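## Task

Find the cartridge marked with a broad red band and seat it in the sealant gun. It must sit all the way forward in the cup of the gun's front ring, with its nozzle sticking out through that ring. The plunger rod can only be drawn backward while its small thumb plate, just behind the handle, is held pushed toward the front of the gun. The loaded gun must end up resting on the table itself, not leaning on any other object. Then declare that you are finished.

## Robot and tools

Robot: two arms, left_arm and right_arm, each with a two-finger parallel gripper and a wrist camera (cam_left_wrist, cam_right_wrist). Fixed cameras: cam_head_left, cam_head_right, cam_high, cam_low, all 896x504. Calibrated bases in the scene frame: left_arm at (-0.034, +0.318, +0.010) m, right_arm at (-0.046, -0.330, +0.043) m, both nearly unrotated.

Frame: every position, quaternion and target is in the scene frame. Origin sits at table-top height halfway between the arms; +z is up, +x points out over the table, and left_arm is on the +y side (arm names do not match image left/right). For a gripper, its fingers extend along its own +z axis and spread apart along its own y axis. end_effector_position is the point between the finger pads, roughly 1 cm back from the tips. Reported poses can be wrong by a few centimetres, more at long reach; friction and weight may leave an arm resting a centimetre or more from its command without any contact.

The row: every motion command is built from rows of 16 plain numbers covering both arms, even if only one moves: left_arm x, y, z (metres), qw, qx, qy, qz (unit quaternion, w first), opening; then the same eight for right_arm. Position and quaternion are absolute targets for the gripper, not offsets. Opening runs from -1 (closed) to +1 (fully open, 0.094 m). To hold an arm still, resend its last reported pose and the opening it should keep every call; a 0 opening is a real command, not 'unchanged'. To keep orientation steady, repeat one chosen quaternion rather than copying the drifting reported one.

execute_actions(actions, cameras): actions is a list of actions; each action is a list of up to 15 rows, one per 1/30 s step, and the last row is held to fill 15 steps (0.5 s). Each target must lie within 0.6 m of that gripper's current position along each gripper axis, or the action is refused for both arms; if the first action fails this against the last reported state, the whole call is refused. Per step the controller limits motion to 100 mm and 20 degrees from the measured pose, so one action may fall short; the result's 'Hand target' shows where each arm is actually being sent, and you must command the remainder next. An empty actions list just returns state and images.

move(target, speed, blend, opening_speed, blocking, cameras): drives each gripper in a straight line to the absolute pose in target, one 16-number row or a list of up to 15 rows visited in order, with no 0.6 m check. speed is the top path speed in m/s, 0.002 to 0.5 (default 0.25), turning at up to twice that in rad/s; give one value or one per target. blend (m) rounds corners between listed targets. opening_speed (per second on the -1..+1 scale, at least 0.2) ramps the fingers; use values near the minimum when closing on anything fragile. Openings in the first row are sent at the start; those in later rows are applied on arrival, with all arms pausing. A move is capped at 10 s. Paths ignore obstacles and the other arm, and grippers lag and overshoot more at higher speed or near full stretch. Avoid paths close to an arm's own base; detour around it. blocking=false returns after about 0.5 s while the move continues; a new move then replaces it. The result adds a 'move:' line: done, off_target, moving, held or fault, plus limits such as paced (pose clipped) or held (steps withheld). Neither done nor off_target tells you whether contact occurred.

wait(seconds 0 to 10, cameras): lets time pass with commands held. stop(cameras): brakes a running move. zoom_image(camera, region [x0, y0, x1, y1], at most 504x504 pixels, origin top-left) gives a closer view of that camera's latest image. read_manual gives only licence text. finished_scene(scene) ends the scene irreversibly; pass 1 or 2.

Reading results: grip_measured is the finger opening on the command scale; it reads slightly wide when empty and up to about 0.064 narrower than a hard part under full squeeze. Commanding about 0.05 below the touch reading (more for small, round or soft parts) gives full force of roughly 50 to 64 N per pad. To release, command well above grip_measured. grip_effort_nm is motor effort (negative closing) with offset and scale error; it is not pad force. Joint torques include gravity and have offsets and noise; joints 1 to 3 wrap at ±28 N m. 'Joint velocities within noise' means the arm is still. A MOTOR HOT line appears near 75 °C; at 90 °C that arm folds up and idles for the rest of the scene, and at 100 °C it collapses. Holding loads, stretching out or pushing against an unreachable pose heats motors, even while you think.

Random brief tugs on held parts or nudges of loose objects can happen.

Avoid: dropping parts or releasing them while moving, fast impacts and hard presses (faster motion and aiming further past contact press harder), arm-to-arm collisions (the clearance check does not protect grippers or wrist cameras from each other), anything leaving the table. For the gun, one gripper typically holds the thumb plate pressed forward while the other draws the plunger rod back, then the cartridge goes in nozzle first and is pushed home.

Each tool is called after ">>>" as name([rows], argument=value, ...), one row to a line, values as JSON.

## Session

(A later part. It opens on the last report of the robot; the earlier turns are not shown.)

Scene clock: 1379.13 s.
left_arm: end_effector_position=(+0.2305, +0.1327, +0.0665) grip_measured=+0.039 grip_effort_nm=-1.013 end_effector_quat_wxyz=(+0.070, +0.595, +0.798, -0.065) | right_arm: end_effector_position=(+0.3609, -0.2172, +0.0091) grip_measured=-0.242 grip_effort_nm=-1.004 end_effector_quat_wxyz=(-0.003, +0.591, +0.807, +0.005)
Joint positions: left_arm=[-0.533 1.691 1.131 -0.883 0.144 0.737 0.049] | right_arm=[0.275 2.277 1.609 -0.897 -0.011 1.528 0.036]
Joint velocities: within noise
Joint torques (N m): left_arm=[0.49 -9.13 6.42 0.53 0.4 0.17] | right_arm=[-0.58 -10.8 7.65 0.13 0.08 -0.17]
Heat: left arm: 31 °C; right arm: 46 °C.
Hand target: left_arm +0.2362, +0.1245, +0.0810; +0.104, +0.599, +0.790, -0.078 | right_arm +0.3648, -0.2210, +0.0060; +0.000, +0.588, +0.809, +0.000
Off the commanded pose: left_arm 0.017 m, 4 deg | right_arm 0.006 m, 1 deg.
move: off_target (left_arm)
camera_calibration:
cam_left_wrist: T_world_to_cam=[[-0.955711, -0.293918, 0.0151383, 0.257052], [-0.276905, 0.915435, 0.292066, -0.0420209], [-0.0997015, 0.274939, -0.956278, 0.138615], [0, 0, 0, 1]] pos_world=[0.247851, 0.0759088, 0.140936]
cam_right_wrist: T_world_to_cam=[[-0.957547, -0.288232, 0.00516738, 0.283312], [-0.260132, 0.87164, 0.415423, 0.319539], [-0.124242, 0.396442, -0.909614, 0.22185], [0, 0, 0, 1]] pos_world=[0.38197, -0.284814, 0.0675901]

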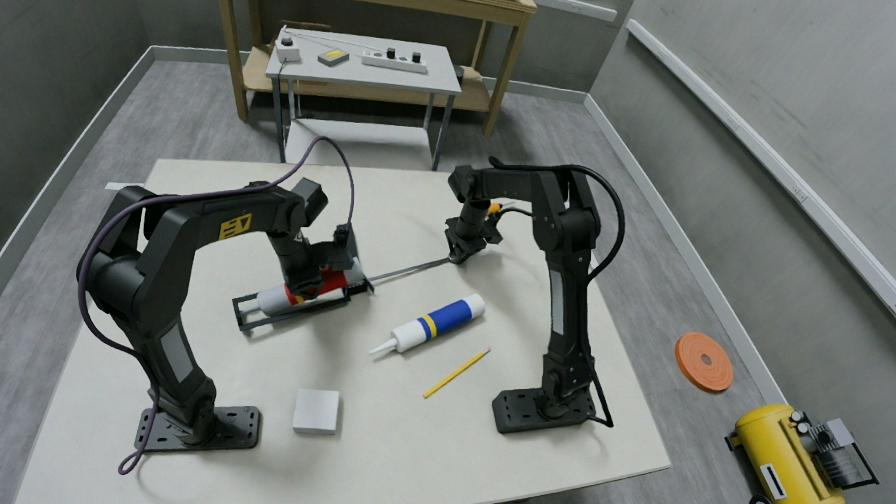

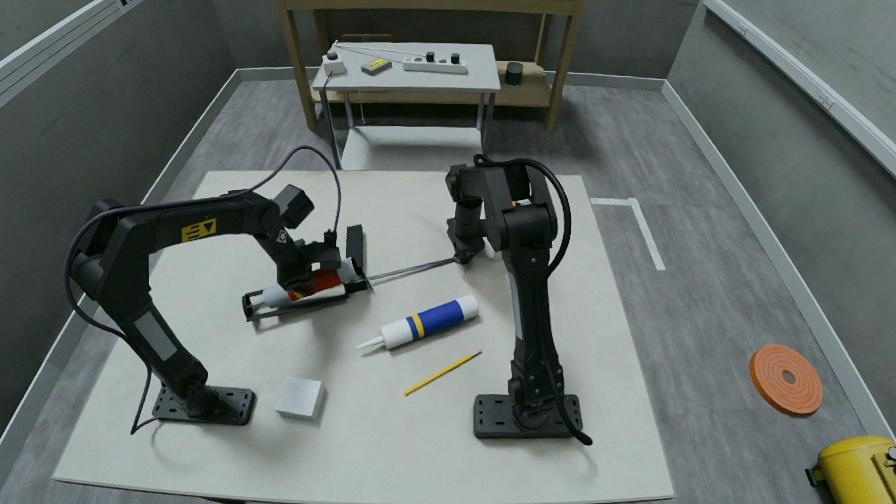

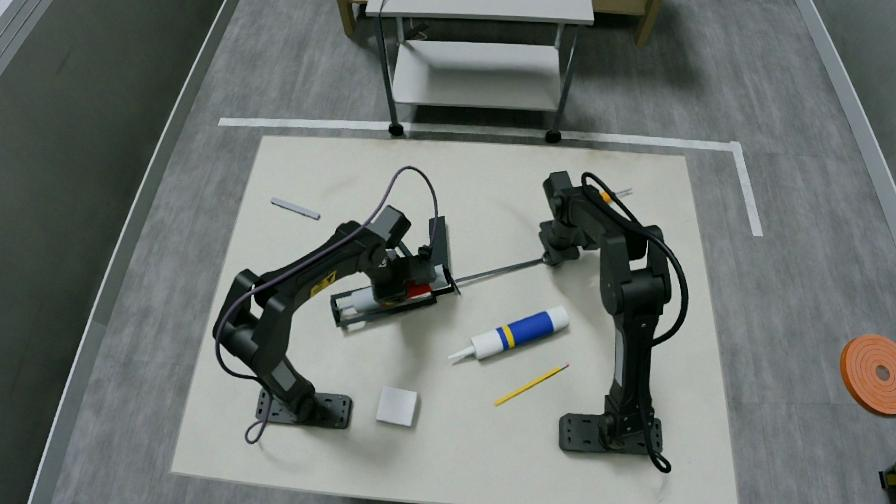

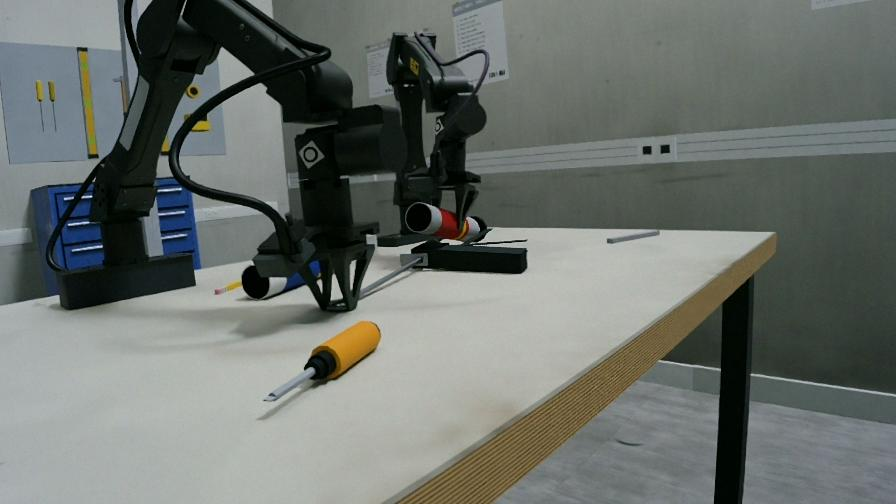

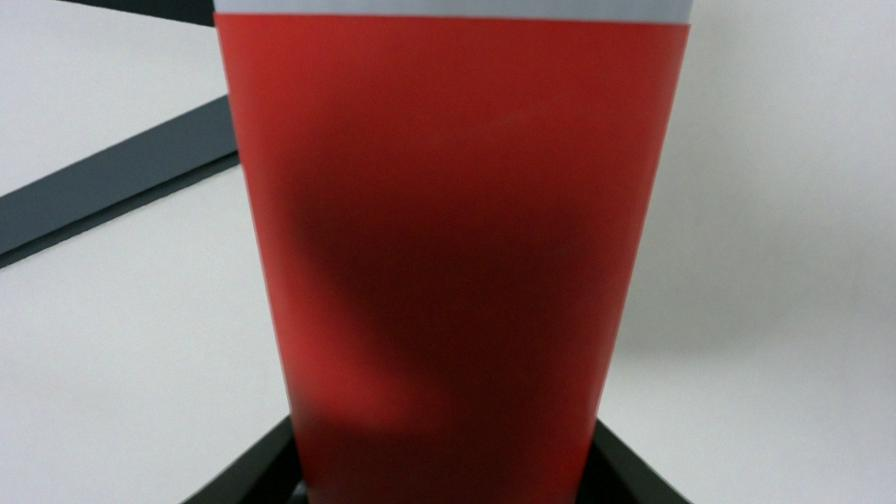

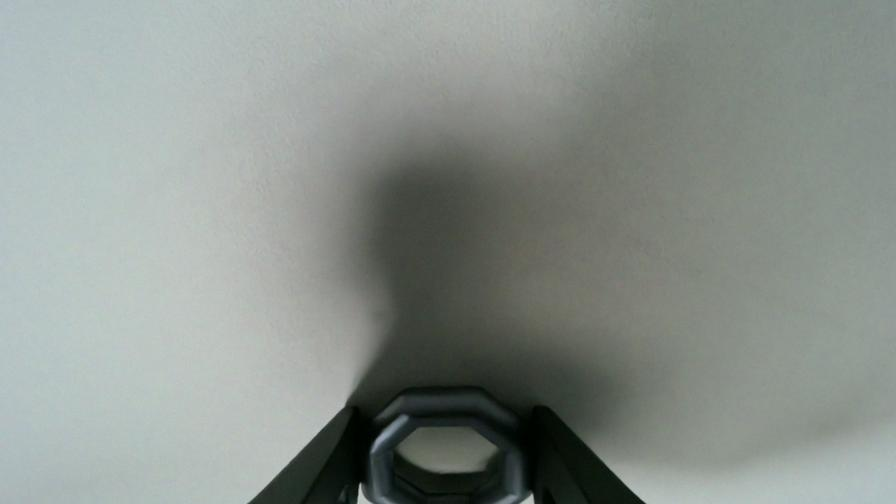

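>>> move(target=[0.231,0.139,0.080,0.1042,0.5966,0.7918,-0.0785,-0.2,0.365,-0.221,0.006,0,0.5878,0.8090,0,-0.6], speed=0.04)

>>> zoom_image(camera="cam_head_left", region=[220, 280, 300, 340])

>>> zoom_image(camera="cam_low", region=[390, 185, 510, 265])

>>> zoom_image(camera="cam_high", region=[320, 280, 400, 340])

>>> zoom_image(camera="cam_head_right", region=[230, 280, 310, 340])

Scene clock: 1392.90 s.
left_arm: end_effector_position=(+0.2269, +0.1370, +0.0645) grip_measured=+0.039 grip_effort_nm=-1.023 end_effector_quat_wxyz=(+0.077, +0.596, +0.796, -0.078) | right_arm: end_effector_position=(+0.3606, -0.2160, +0.0091) grip_measured=-0.242 grip_effort_nm=-1.009 end_effector_quat_wxyz=(-0.003, +0.591, +0.807, +0.005)
Joint positions: left_arm=[-0.51 1.668 1.092 -0.862 0.175 0.762 0.049] | right_arm=[0.278 2.277 1.609 -0.897 -0.011 1.529 0.036]
Joint velocities: within noise
Joint torques (N m): left_arm=[0.99 -10.26 5.52 0.42 0.22 0.21] | right_arm=[-0.57 -10.81 7.65 0.13 0.09 -0.17]
Heat: left arm: 33 °C; right arm: 46 °C.
Hand target: left_arm +0.2302, +0.1375, +0.0797; +0.104, +0.598, +0.791, -0.079 | right_arm +0.3645, -0.2198, +0.0060; +0.000, +0.587, +0.809, +0.000
Off the commanded pose: left_arm 0.016 m, 3 deg | right_arm 0.007 m, 1 deg.
move: off_target (left_arm)
camera_calibration:
cam_left_wrist: T_world_to_cam=[[-0.95706, -0.288515, 0.0281978, 0.253644], [-0.270926, 0.924812, 0.267061, -0.0474321], [-0.103129, 0.247954, -0.963267, 0.140136], [0, 0, 0, 1]] pos_world=[0.244354, 0.0822985, 0.140504]
cam_right_wrist: T_world_to_cam=[[-0.957103, -0.289701, 0.00518424, 0.282862], [-0.261461, 0.871238, 0.41543, 0.318755], [-0.124867, 0.396254, -0.90961, 0.221497], [0, 0, 0, 1]] pos_world=[0.381728, -0.283535, 0.0675896]

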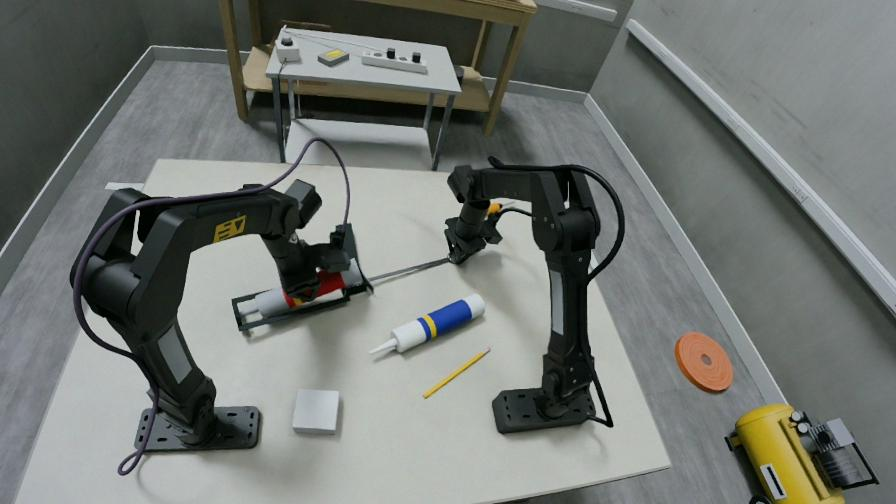

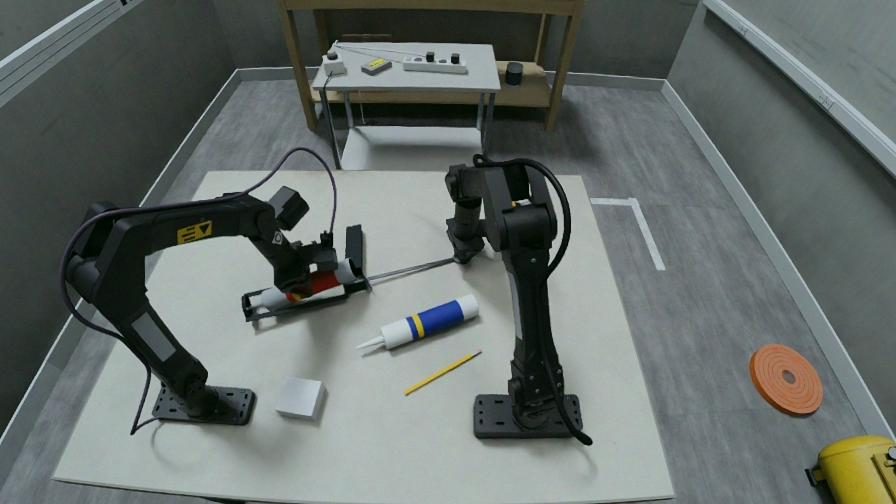

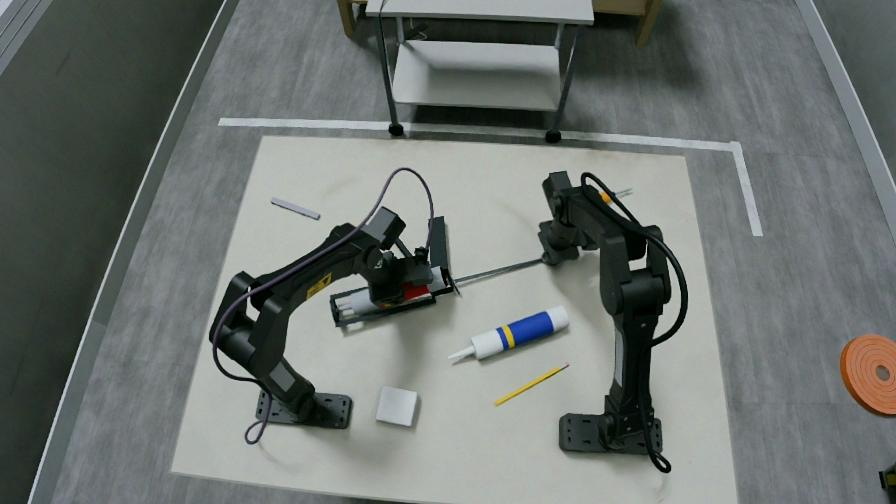

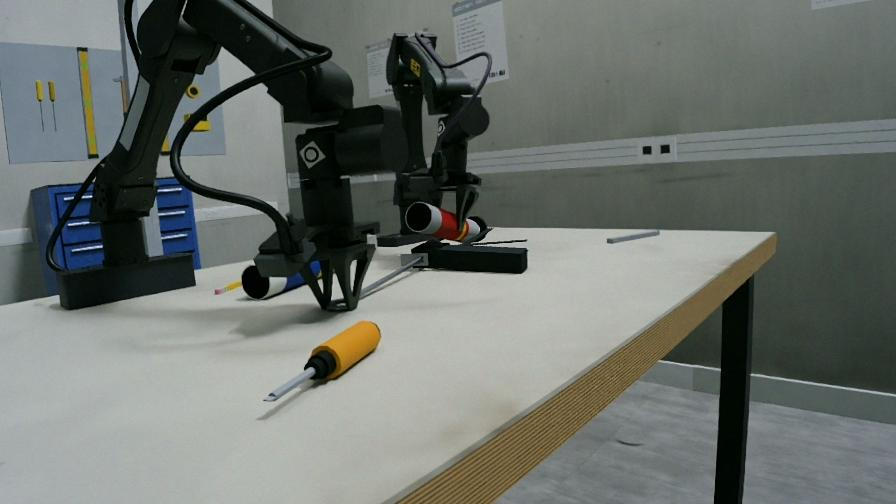

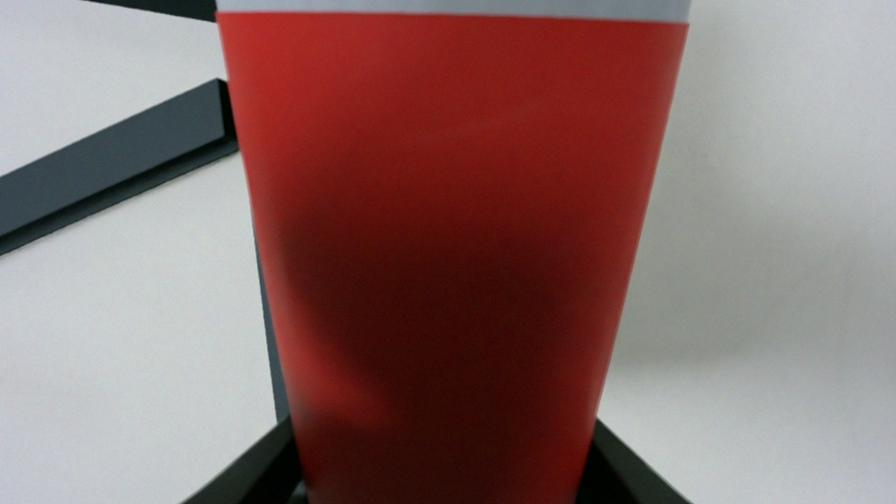

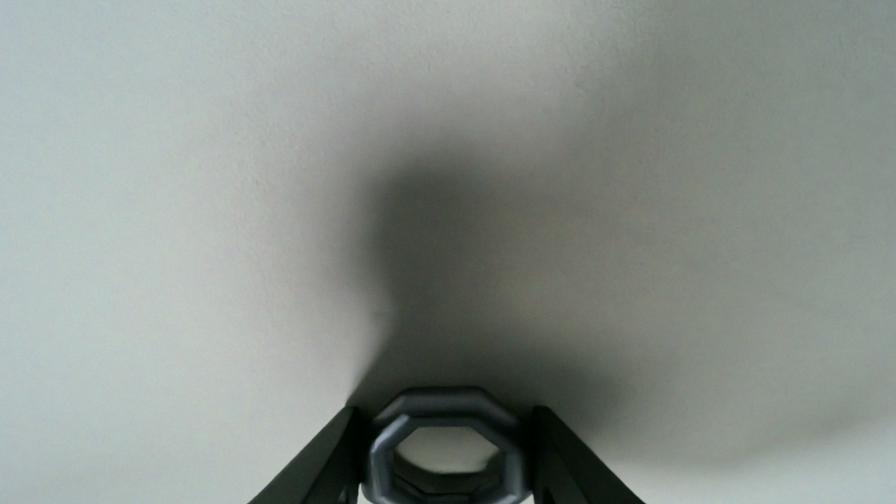

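Scaled by 6.300 from the camera's 896x504 image, which has a finer 1280x720 frame.

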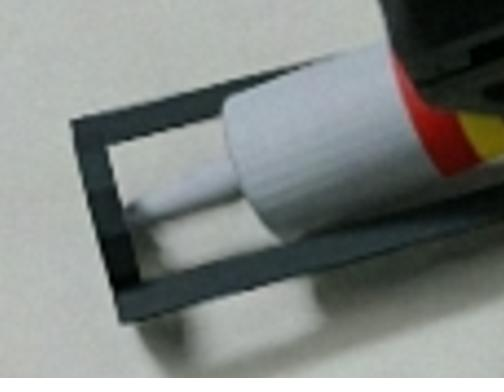

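Scaled by 4.200 from the camera's 896x504 image, which has a finer 1280x720 frame.

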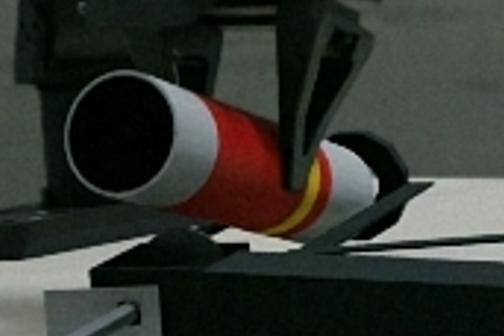

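Scaled by 6.300 from the camera's 896x504 image, which has a finer 1280x720 frame.

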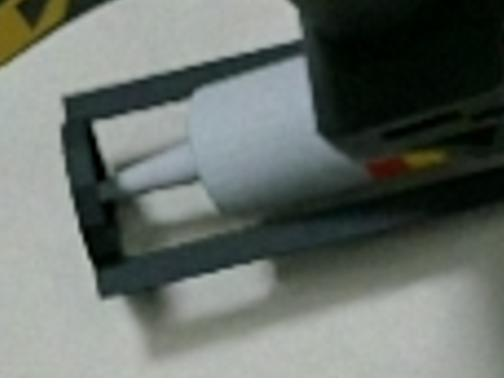

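Scaled by 6.300 from the camera's 896x504 image, which has a finer 1280x720 frame.

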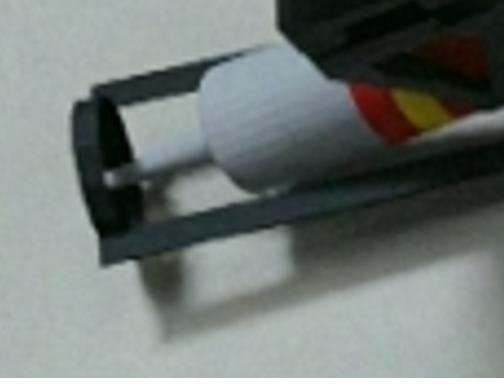

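>>> move(target=[0.232,0.131,0.082,0.0840,0.5915,0.7995,-0.0622,-0.2,0.365,-0.221,0.006,0,0.5878,0.8090,0,-0.6], speed=0.04)

>>> zoom_image(camera="cam_head_left", region=[220, 280, 300, 340])

>>> zoom_image(camera="cam_low", region=[390, 185, 510, 265])

>>> zoom_image(camera="cam_high", region=[320, 280, 400, 340])

>>> zoom_image(camera="cam_head_right", region=[230, 280, 310, 340])

Scene clock: 1422.53 s.
left_arm: end_effector_position=(+0.2249, +0.1360, +0.0656) grip_measured=+0.039 grip_effort_nm=-1.023 end_effector_quat_wxyz=(+0.071, +0.598, +0.796, -0.065) | right_arm: end_effector_position=(+0.3606, -0.2160, +0.0091) grip_measured=-0.242 grip_effort_nm=-1.004 end_effector_quat_wxyz=(-0.003, +0.591, +0.807, +0.005)
Joint positions: left_arm=[-0.533 1.668 1.102 -0.877 0.144 0.745 0.049] | right_arm=[0.278 2.277 1.609 -0.897 -0.011 1.529 0.036]
Joint velocities: within noise
Joint torques (N m): left_arm=[-0.43 -7.36 9.54 0.12 0.05 -0.14] | right_arm=[-0.83 -10.81 7.64 0.13 0.09 -0.18]
Heat: left arm: 35 °C; right arm: 46 °C.
Hand target: left_arm +0.2319, +0.1310, +0.0817; +0.085, +0.595, +0.797, -0.062 | right_arm +0.3648, -0.2210, +0.0060; +0.000, +0.588, +0.809, +0.000
Off the commanded pose: left_arm 0.019 m, 2 deg | right_arm 0.007 m, 1 deg.
move: off_target (left_arm)
camera_calibration:
cam_left_wrist: T_world_to_cam=[[-0.957917, -0.286718, 0.0136833, 0.252285], [-0.270426, 0.917418, 0.291914, -0.0481052], [-0.0962503, 0.275929, -0.956347, 0.135463], [0, 0, 0, 1]] pos_world=[0.241698, 0.079089, 0.140141]
cam_right_wrist: T_world_to_cam=[[-0.957103, -0.289701, 0.00518424, 0.282862], [-0.261461, 0.871238, 0.41543, 0.318755], [-0.124867, 0.396254, -0.90961, 0.221497], [0, 0, 0, 1]] pos_world=[0.381728, -0.283535, 0.0675896]

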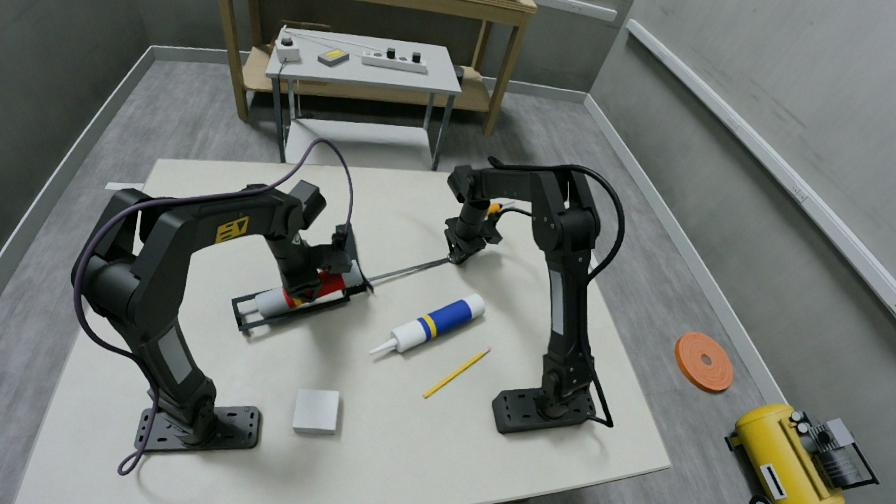

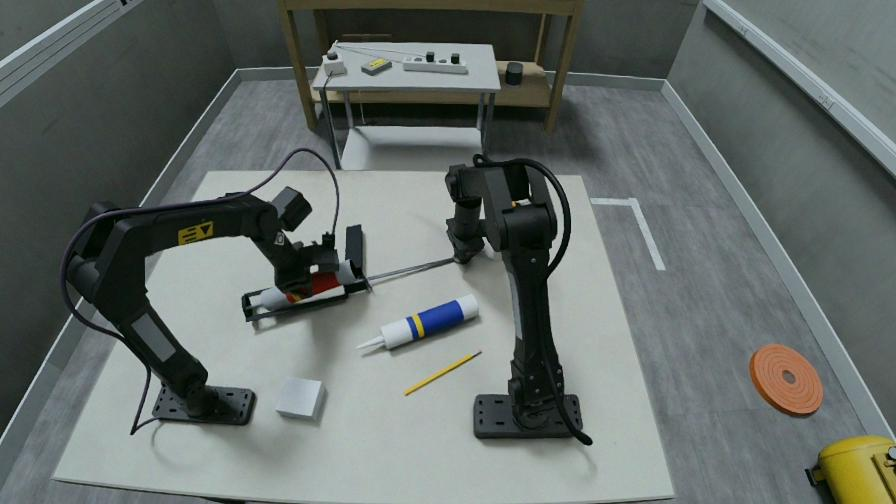

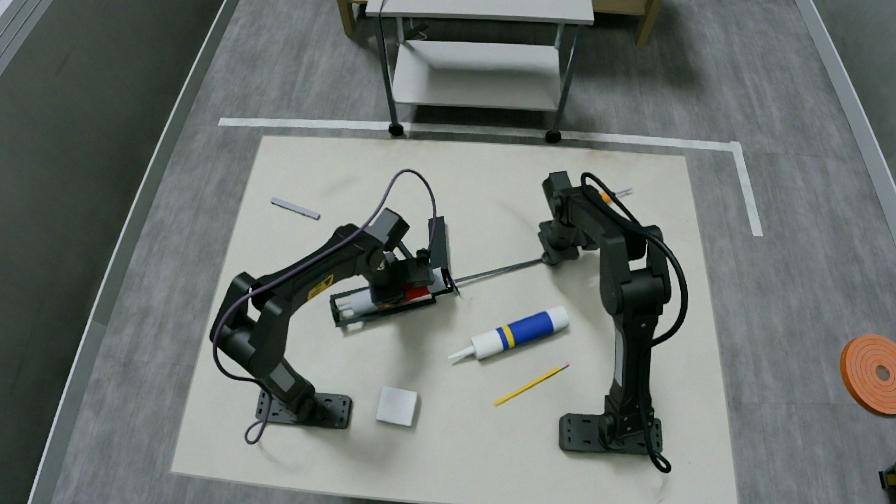

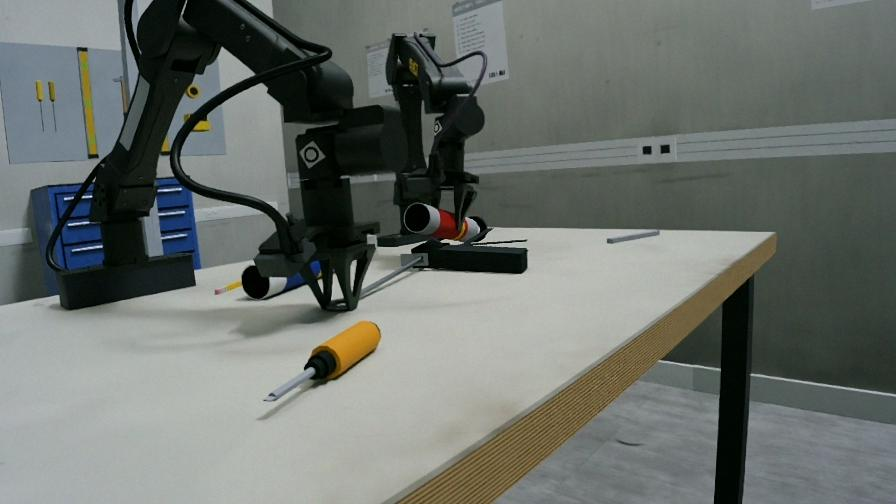

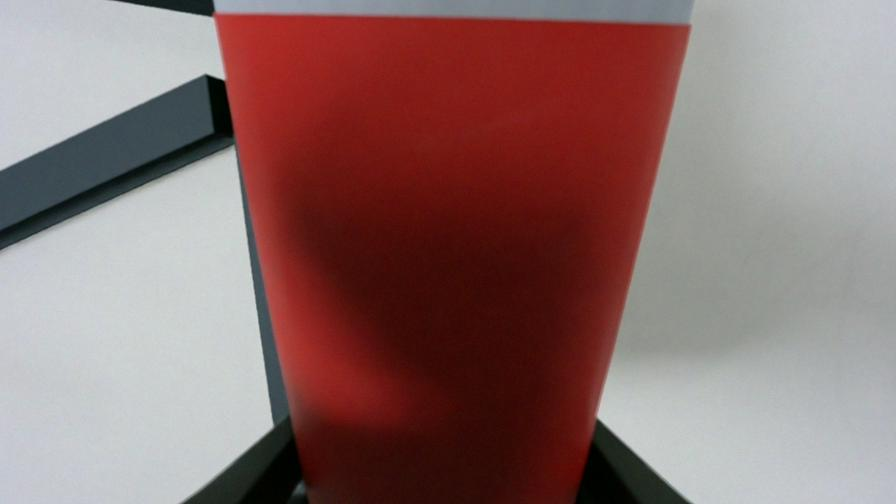

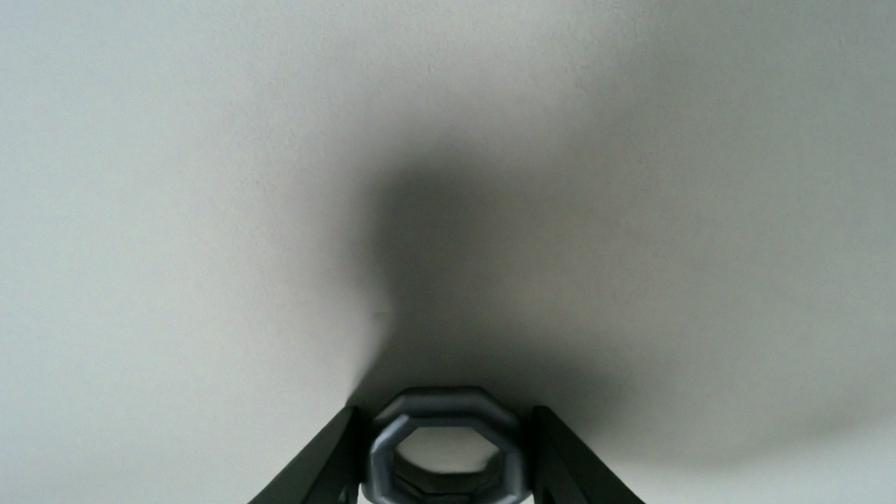

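Scaled by 6.300 from the camera's 896x504 image, which has a finer 1280x720 frame.

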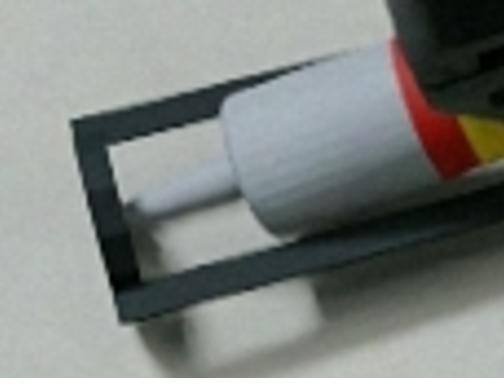

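Scaled by 4.200 from the camera's 896x504 image, which has a finer 1280x720 frame.

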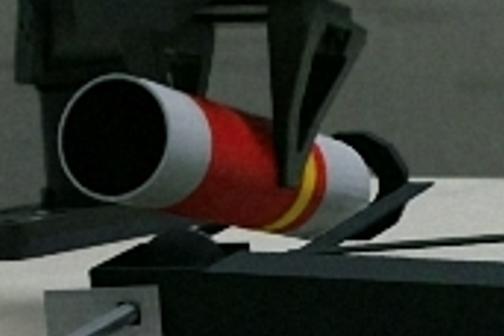

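Scaled by 6.300 from the camera's 896x504 image, which has a finer 1280x720 frame.

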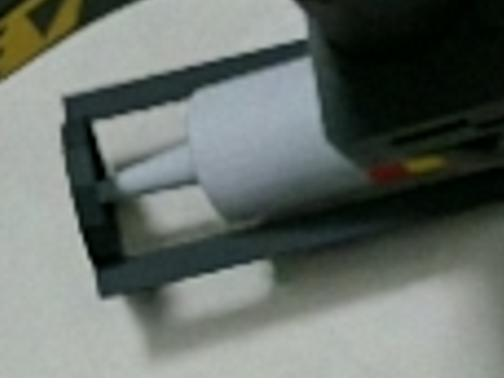

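Scaled by 6.300 from the camera's 896x504 image, which has a finer 1280x720 frame.

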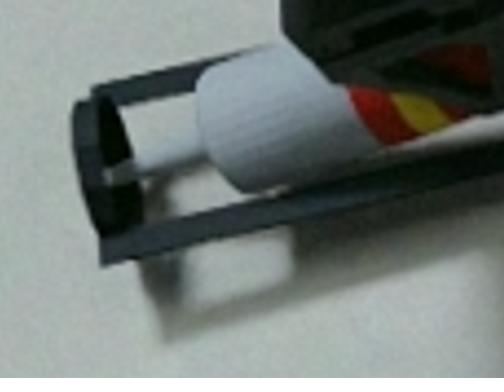

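>>> move([
  [0.234,0.125,0.086,0.0701,0.5925,0.8009,-0.0519,-0.2,0.365,-0.221,0.006,0,0.5878,0.8090,0,-0.6],
  [0.231,0.139,0.082,0.0701,0.5925,0.8009,-0.0519,-0.2,0.365,-0.221,0.006,0,0.5878,0.8090,0,-0.6],
], speed=0.05)

>>> zoom_image(camera="cam_head_left", region=[220, 280, 300, 340])

>>> zoom_image(camera="cam_low", region=[390, 185, 510, 265])

>>> zoom_image(camera="cam_high", region=[320, 280, 400, 340])

>>> zoom_image(camera="cam_head_right", region=[230, 280, 310, 340])

Scene clock: 1438.83 s.
left_arm: end_effector_position=(+0.2321, +0.1406, +0.0732) grip_measured=+0.039 grip_effort_nm=-1.018 end_effector_quat_wxyz=(+0.061, +0.583, +0.809, -0.051) | right_arm: end_effector_position=(+0.3606, -0.2160, +0.0091) grip_measured=-0.242 grip_effort_nm=-1.009 end_effector_quat_wxyz=(-0.003, +0.591, +0.807, +0.005)
Joint positions: left_arm=[-0.527 1.685 1.157 -0.931 0.112 0.714 0.049] | right_arm=[0.278 2.277 1.609 -0.897 -0.011 1.529 0.036]
Joint velocities: within noise
Joint torques (N m): left_arm=[0.31 -8.08 6.23 0.21 0.15 0.16] | right_arm=[-0.83 -10.81 7.65 0.13 0.09 -0.19]
Heat: left arm: 33 °C; right arm: 46 °C.
Hand target: left_arm +0.2323, +0.1411, +0.0815; +0.069, +0.587, +0.805, -0.051 | right_arm +0.3648, -0.2210, +0.0060; +0.000, +0.588, +0.809, +0.000
Off the commanded pose: left_arm 0.009 m, 2 deg | right_arm 0.007 m, 1 deg.
move: done
camera_calibration:
cam_left_wrist: T_world_to_cam=[[-0.945597, -0.325298, 0.00533155, 0.263556], [-0.30617, 0.8953, 0.323571, -0.043559], [-0.11003, 0.304336, -0.946189, 0.140566], [0, 0, 0, 1]] pos_world=[0.251347, 0.0819531, 0.145691]
cam_right_wrist: T_world_to_cam=[[-0.957103, -0.289701, 0.00518424, 0.282862], [-0.261461, 0.871238, 0.41543, 0.318755], [-0.124867, 0.396254, -0.90961, 0.221497], [0, 0, 0, 1]] pos_world=[0.381728, -0.283535, 0.0675896]

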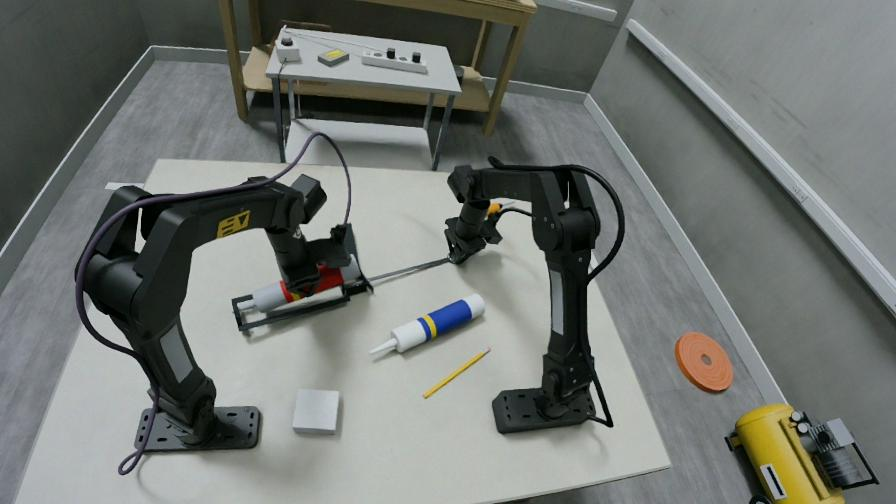

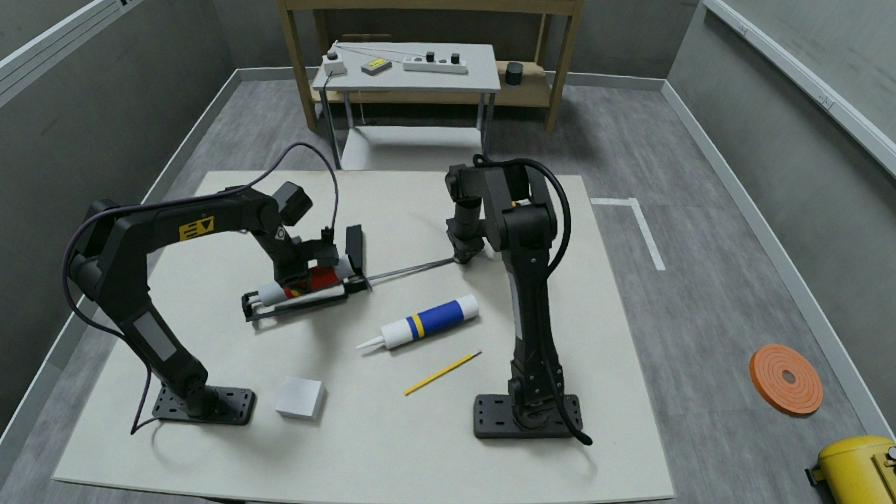

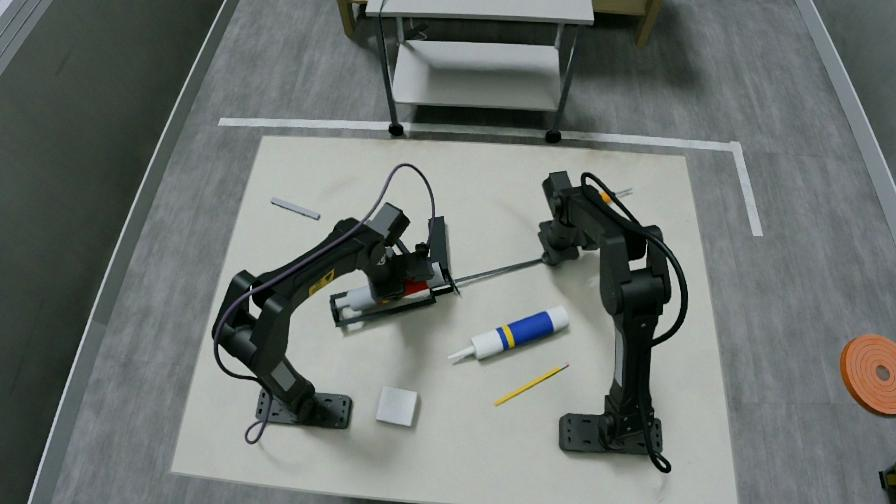

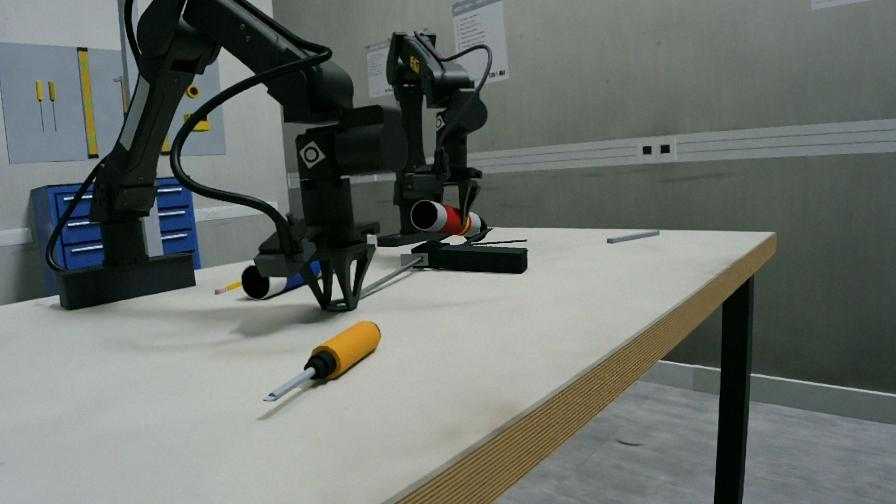

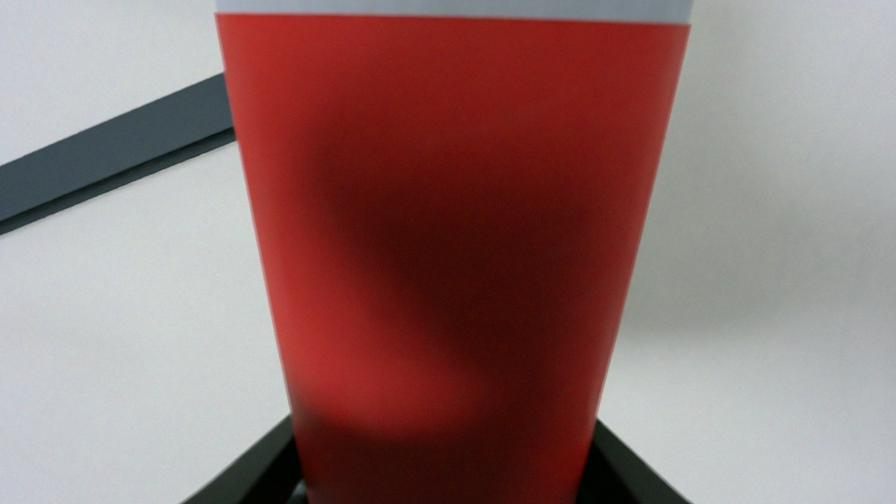

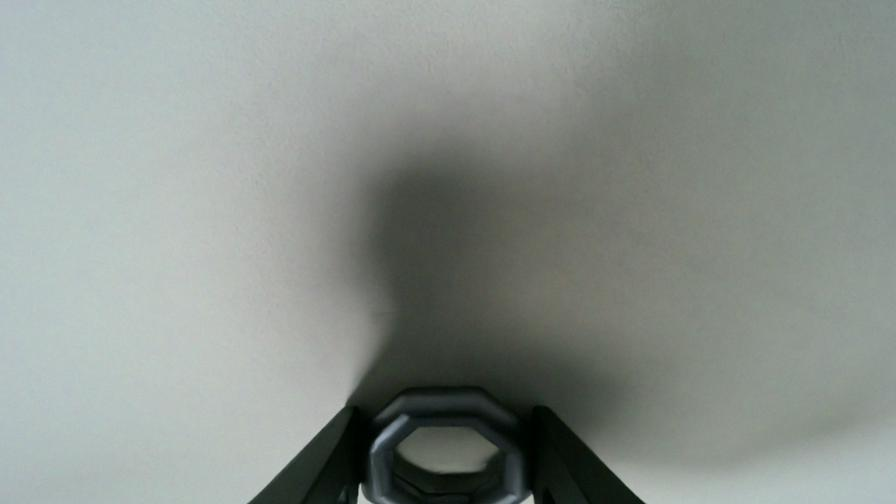

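Scaled by 6.300 from the camera's 896x504 image, which has a finer 1280x720 frame.

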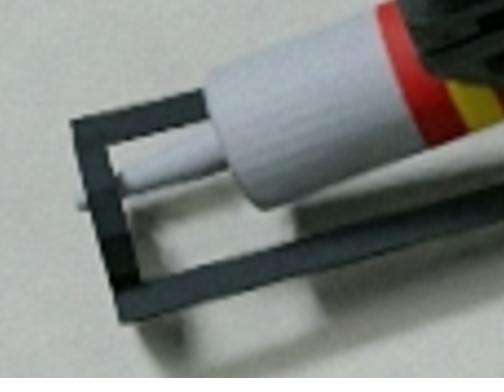

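Scaled by 4.200 from the camera's 896x504 image, which has a finer 1280x720 frame.

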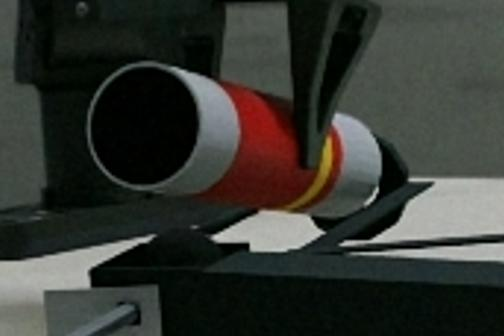

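Scaled by 6.300 from the camera's 896x504 image, which has a finer 1280x720 frame.

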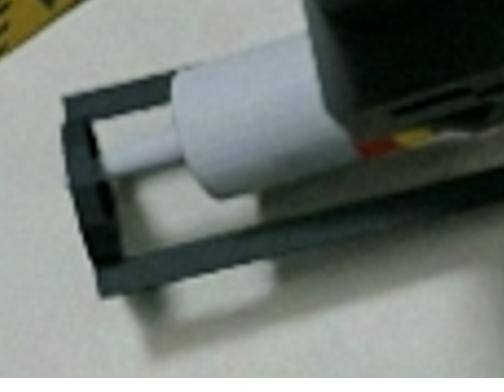

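Scaled by 6.300 from the camera's 896x504 image, which has a finer 1280x720 frame.

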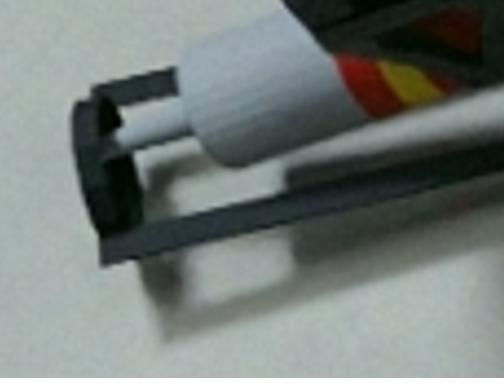

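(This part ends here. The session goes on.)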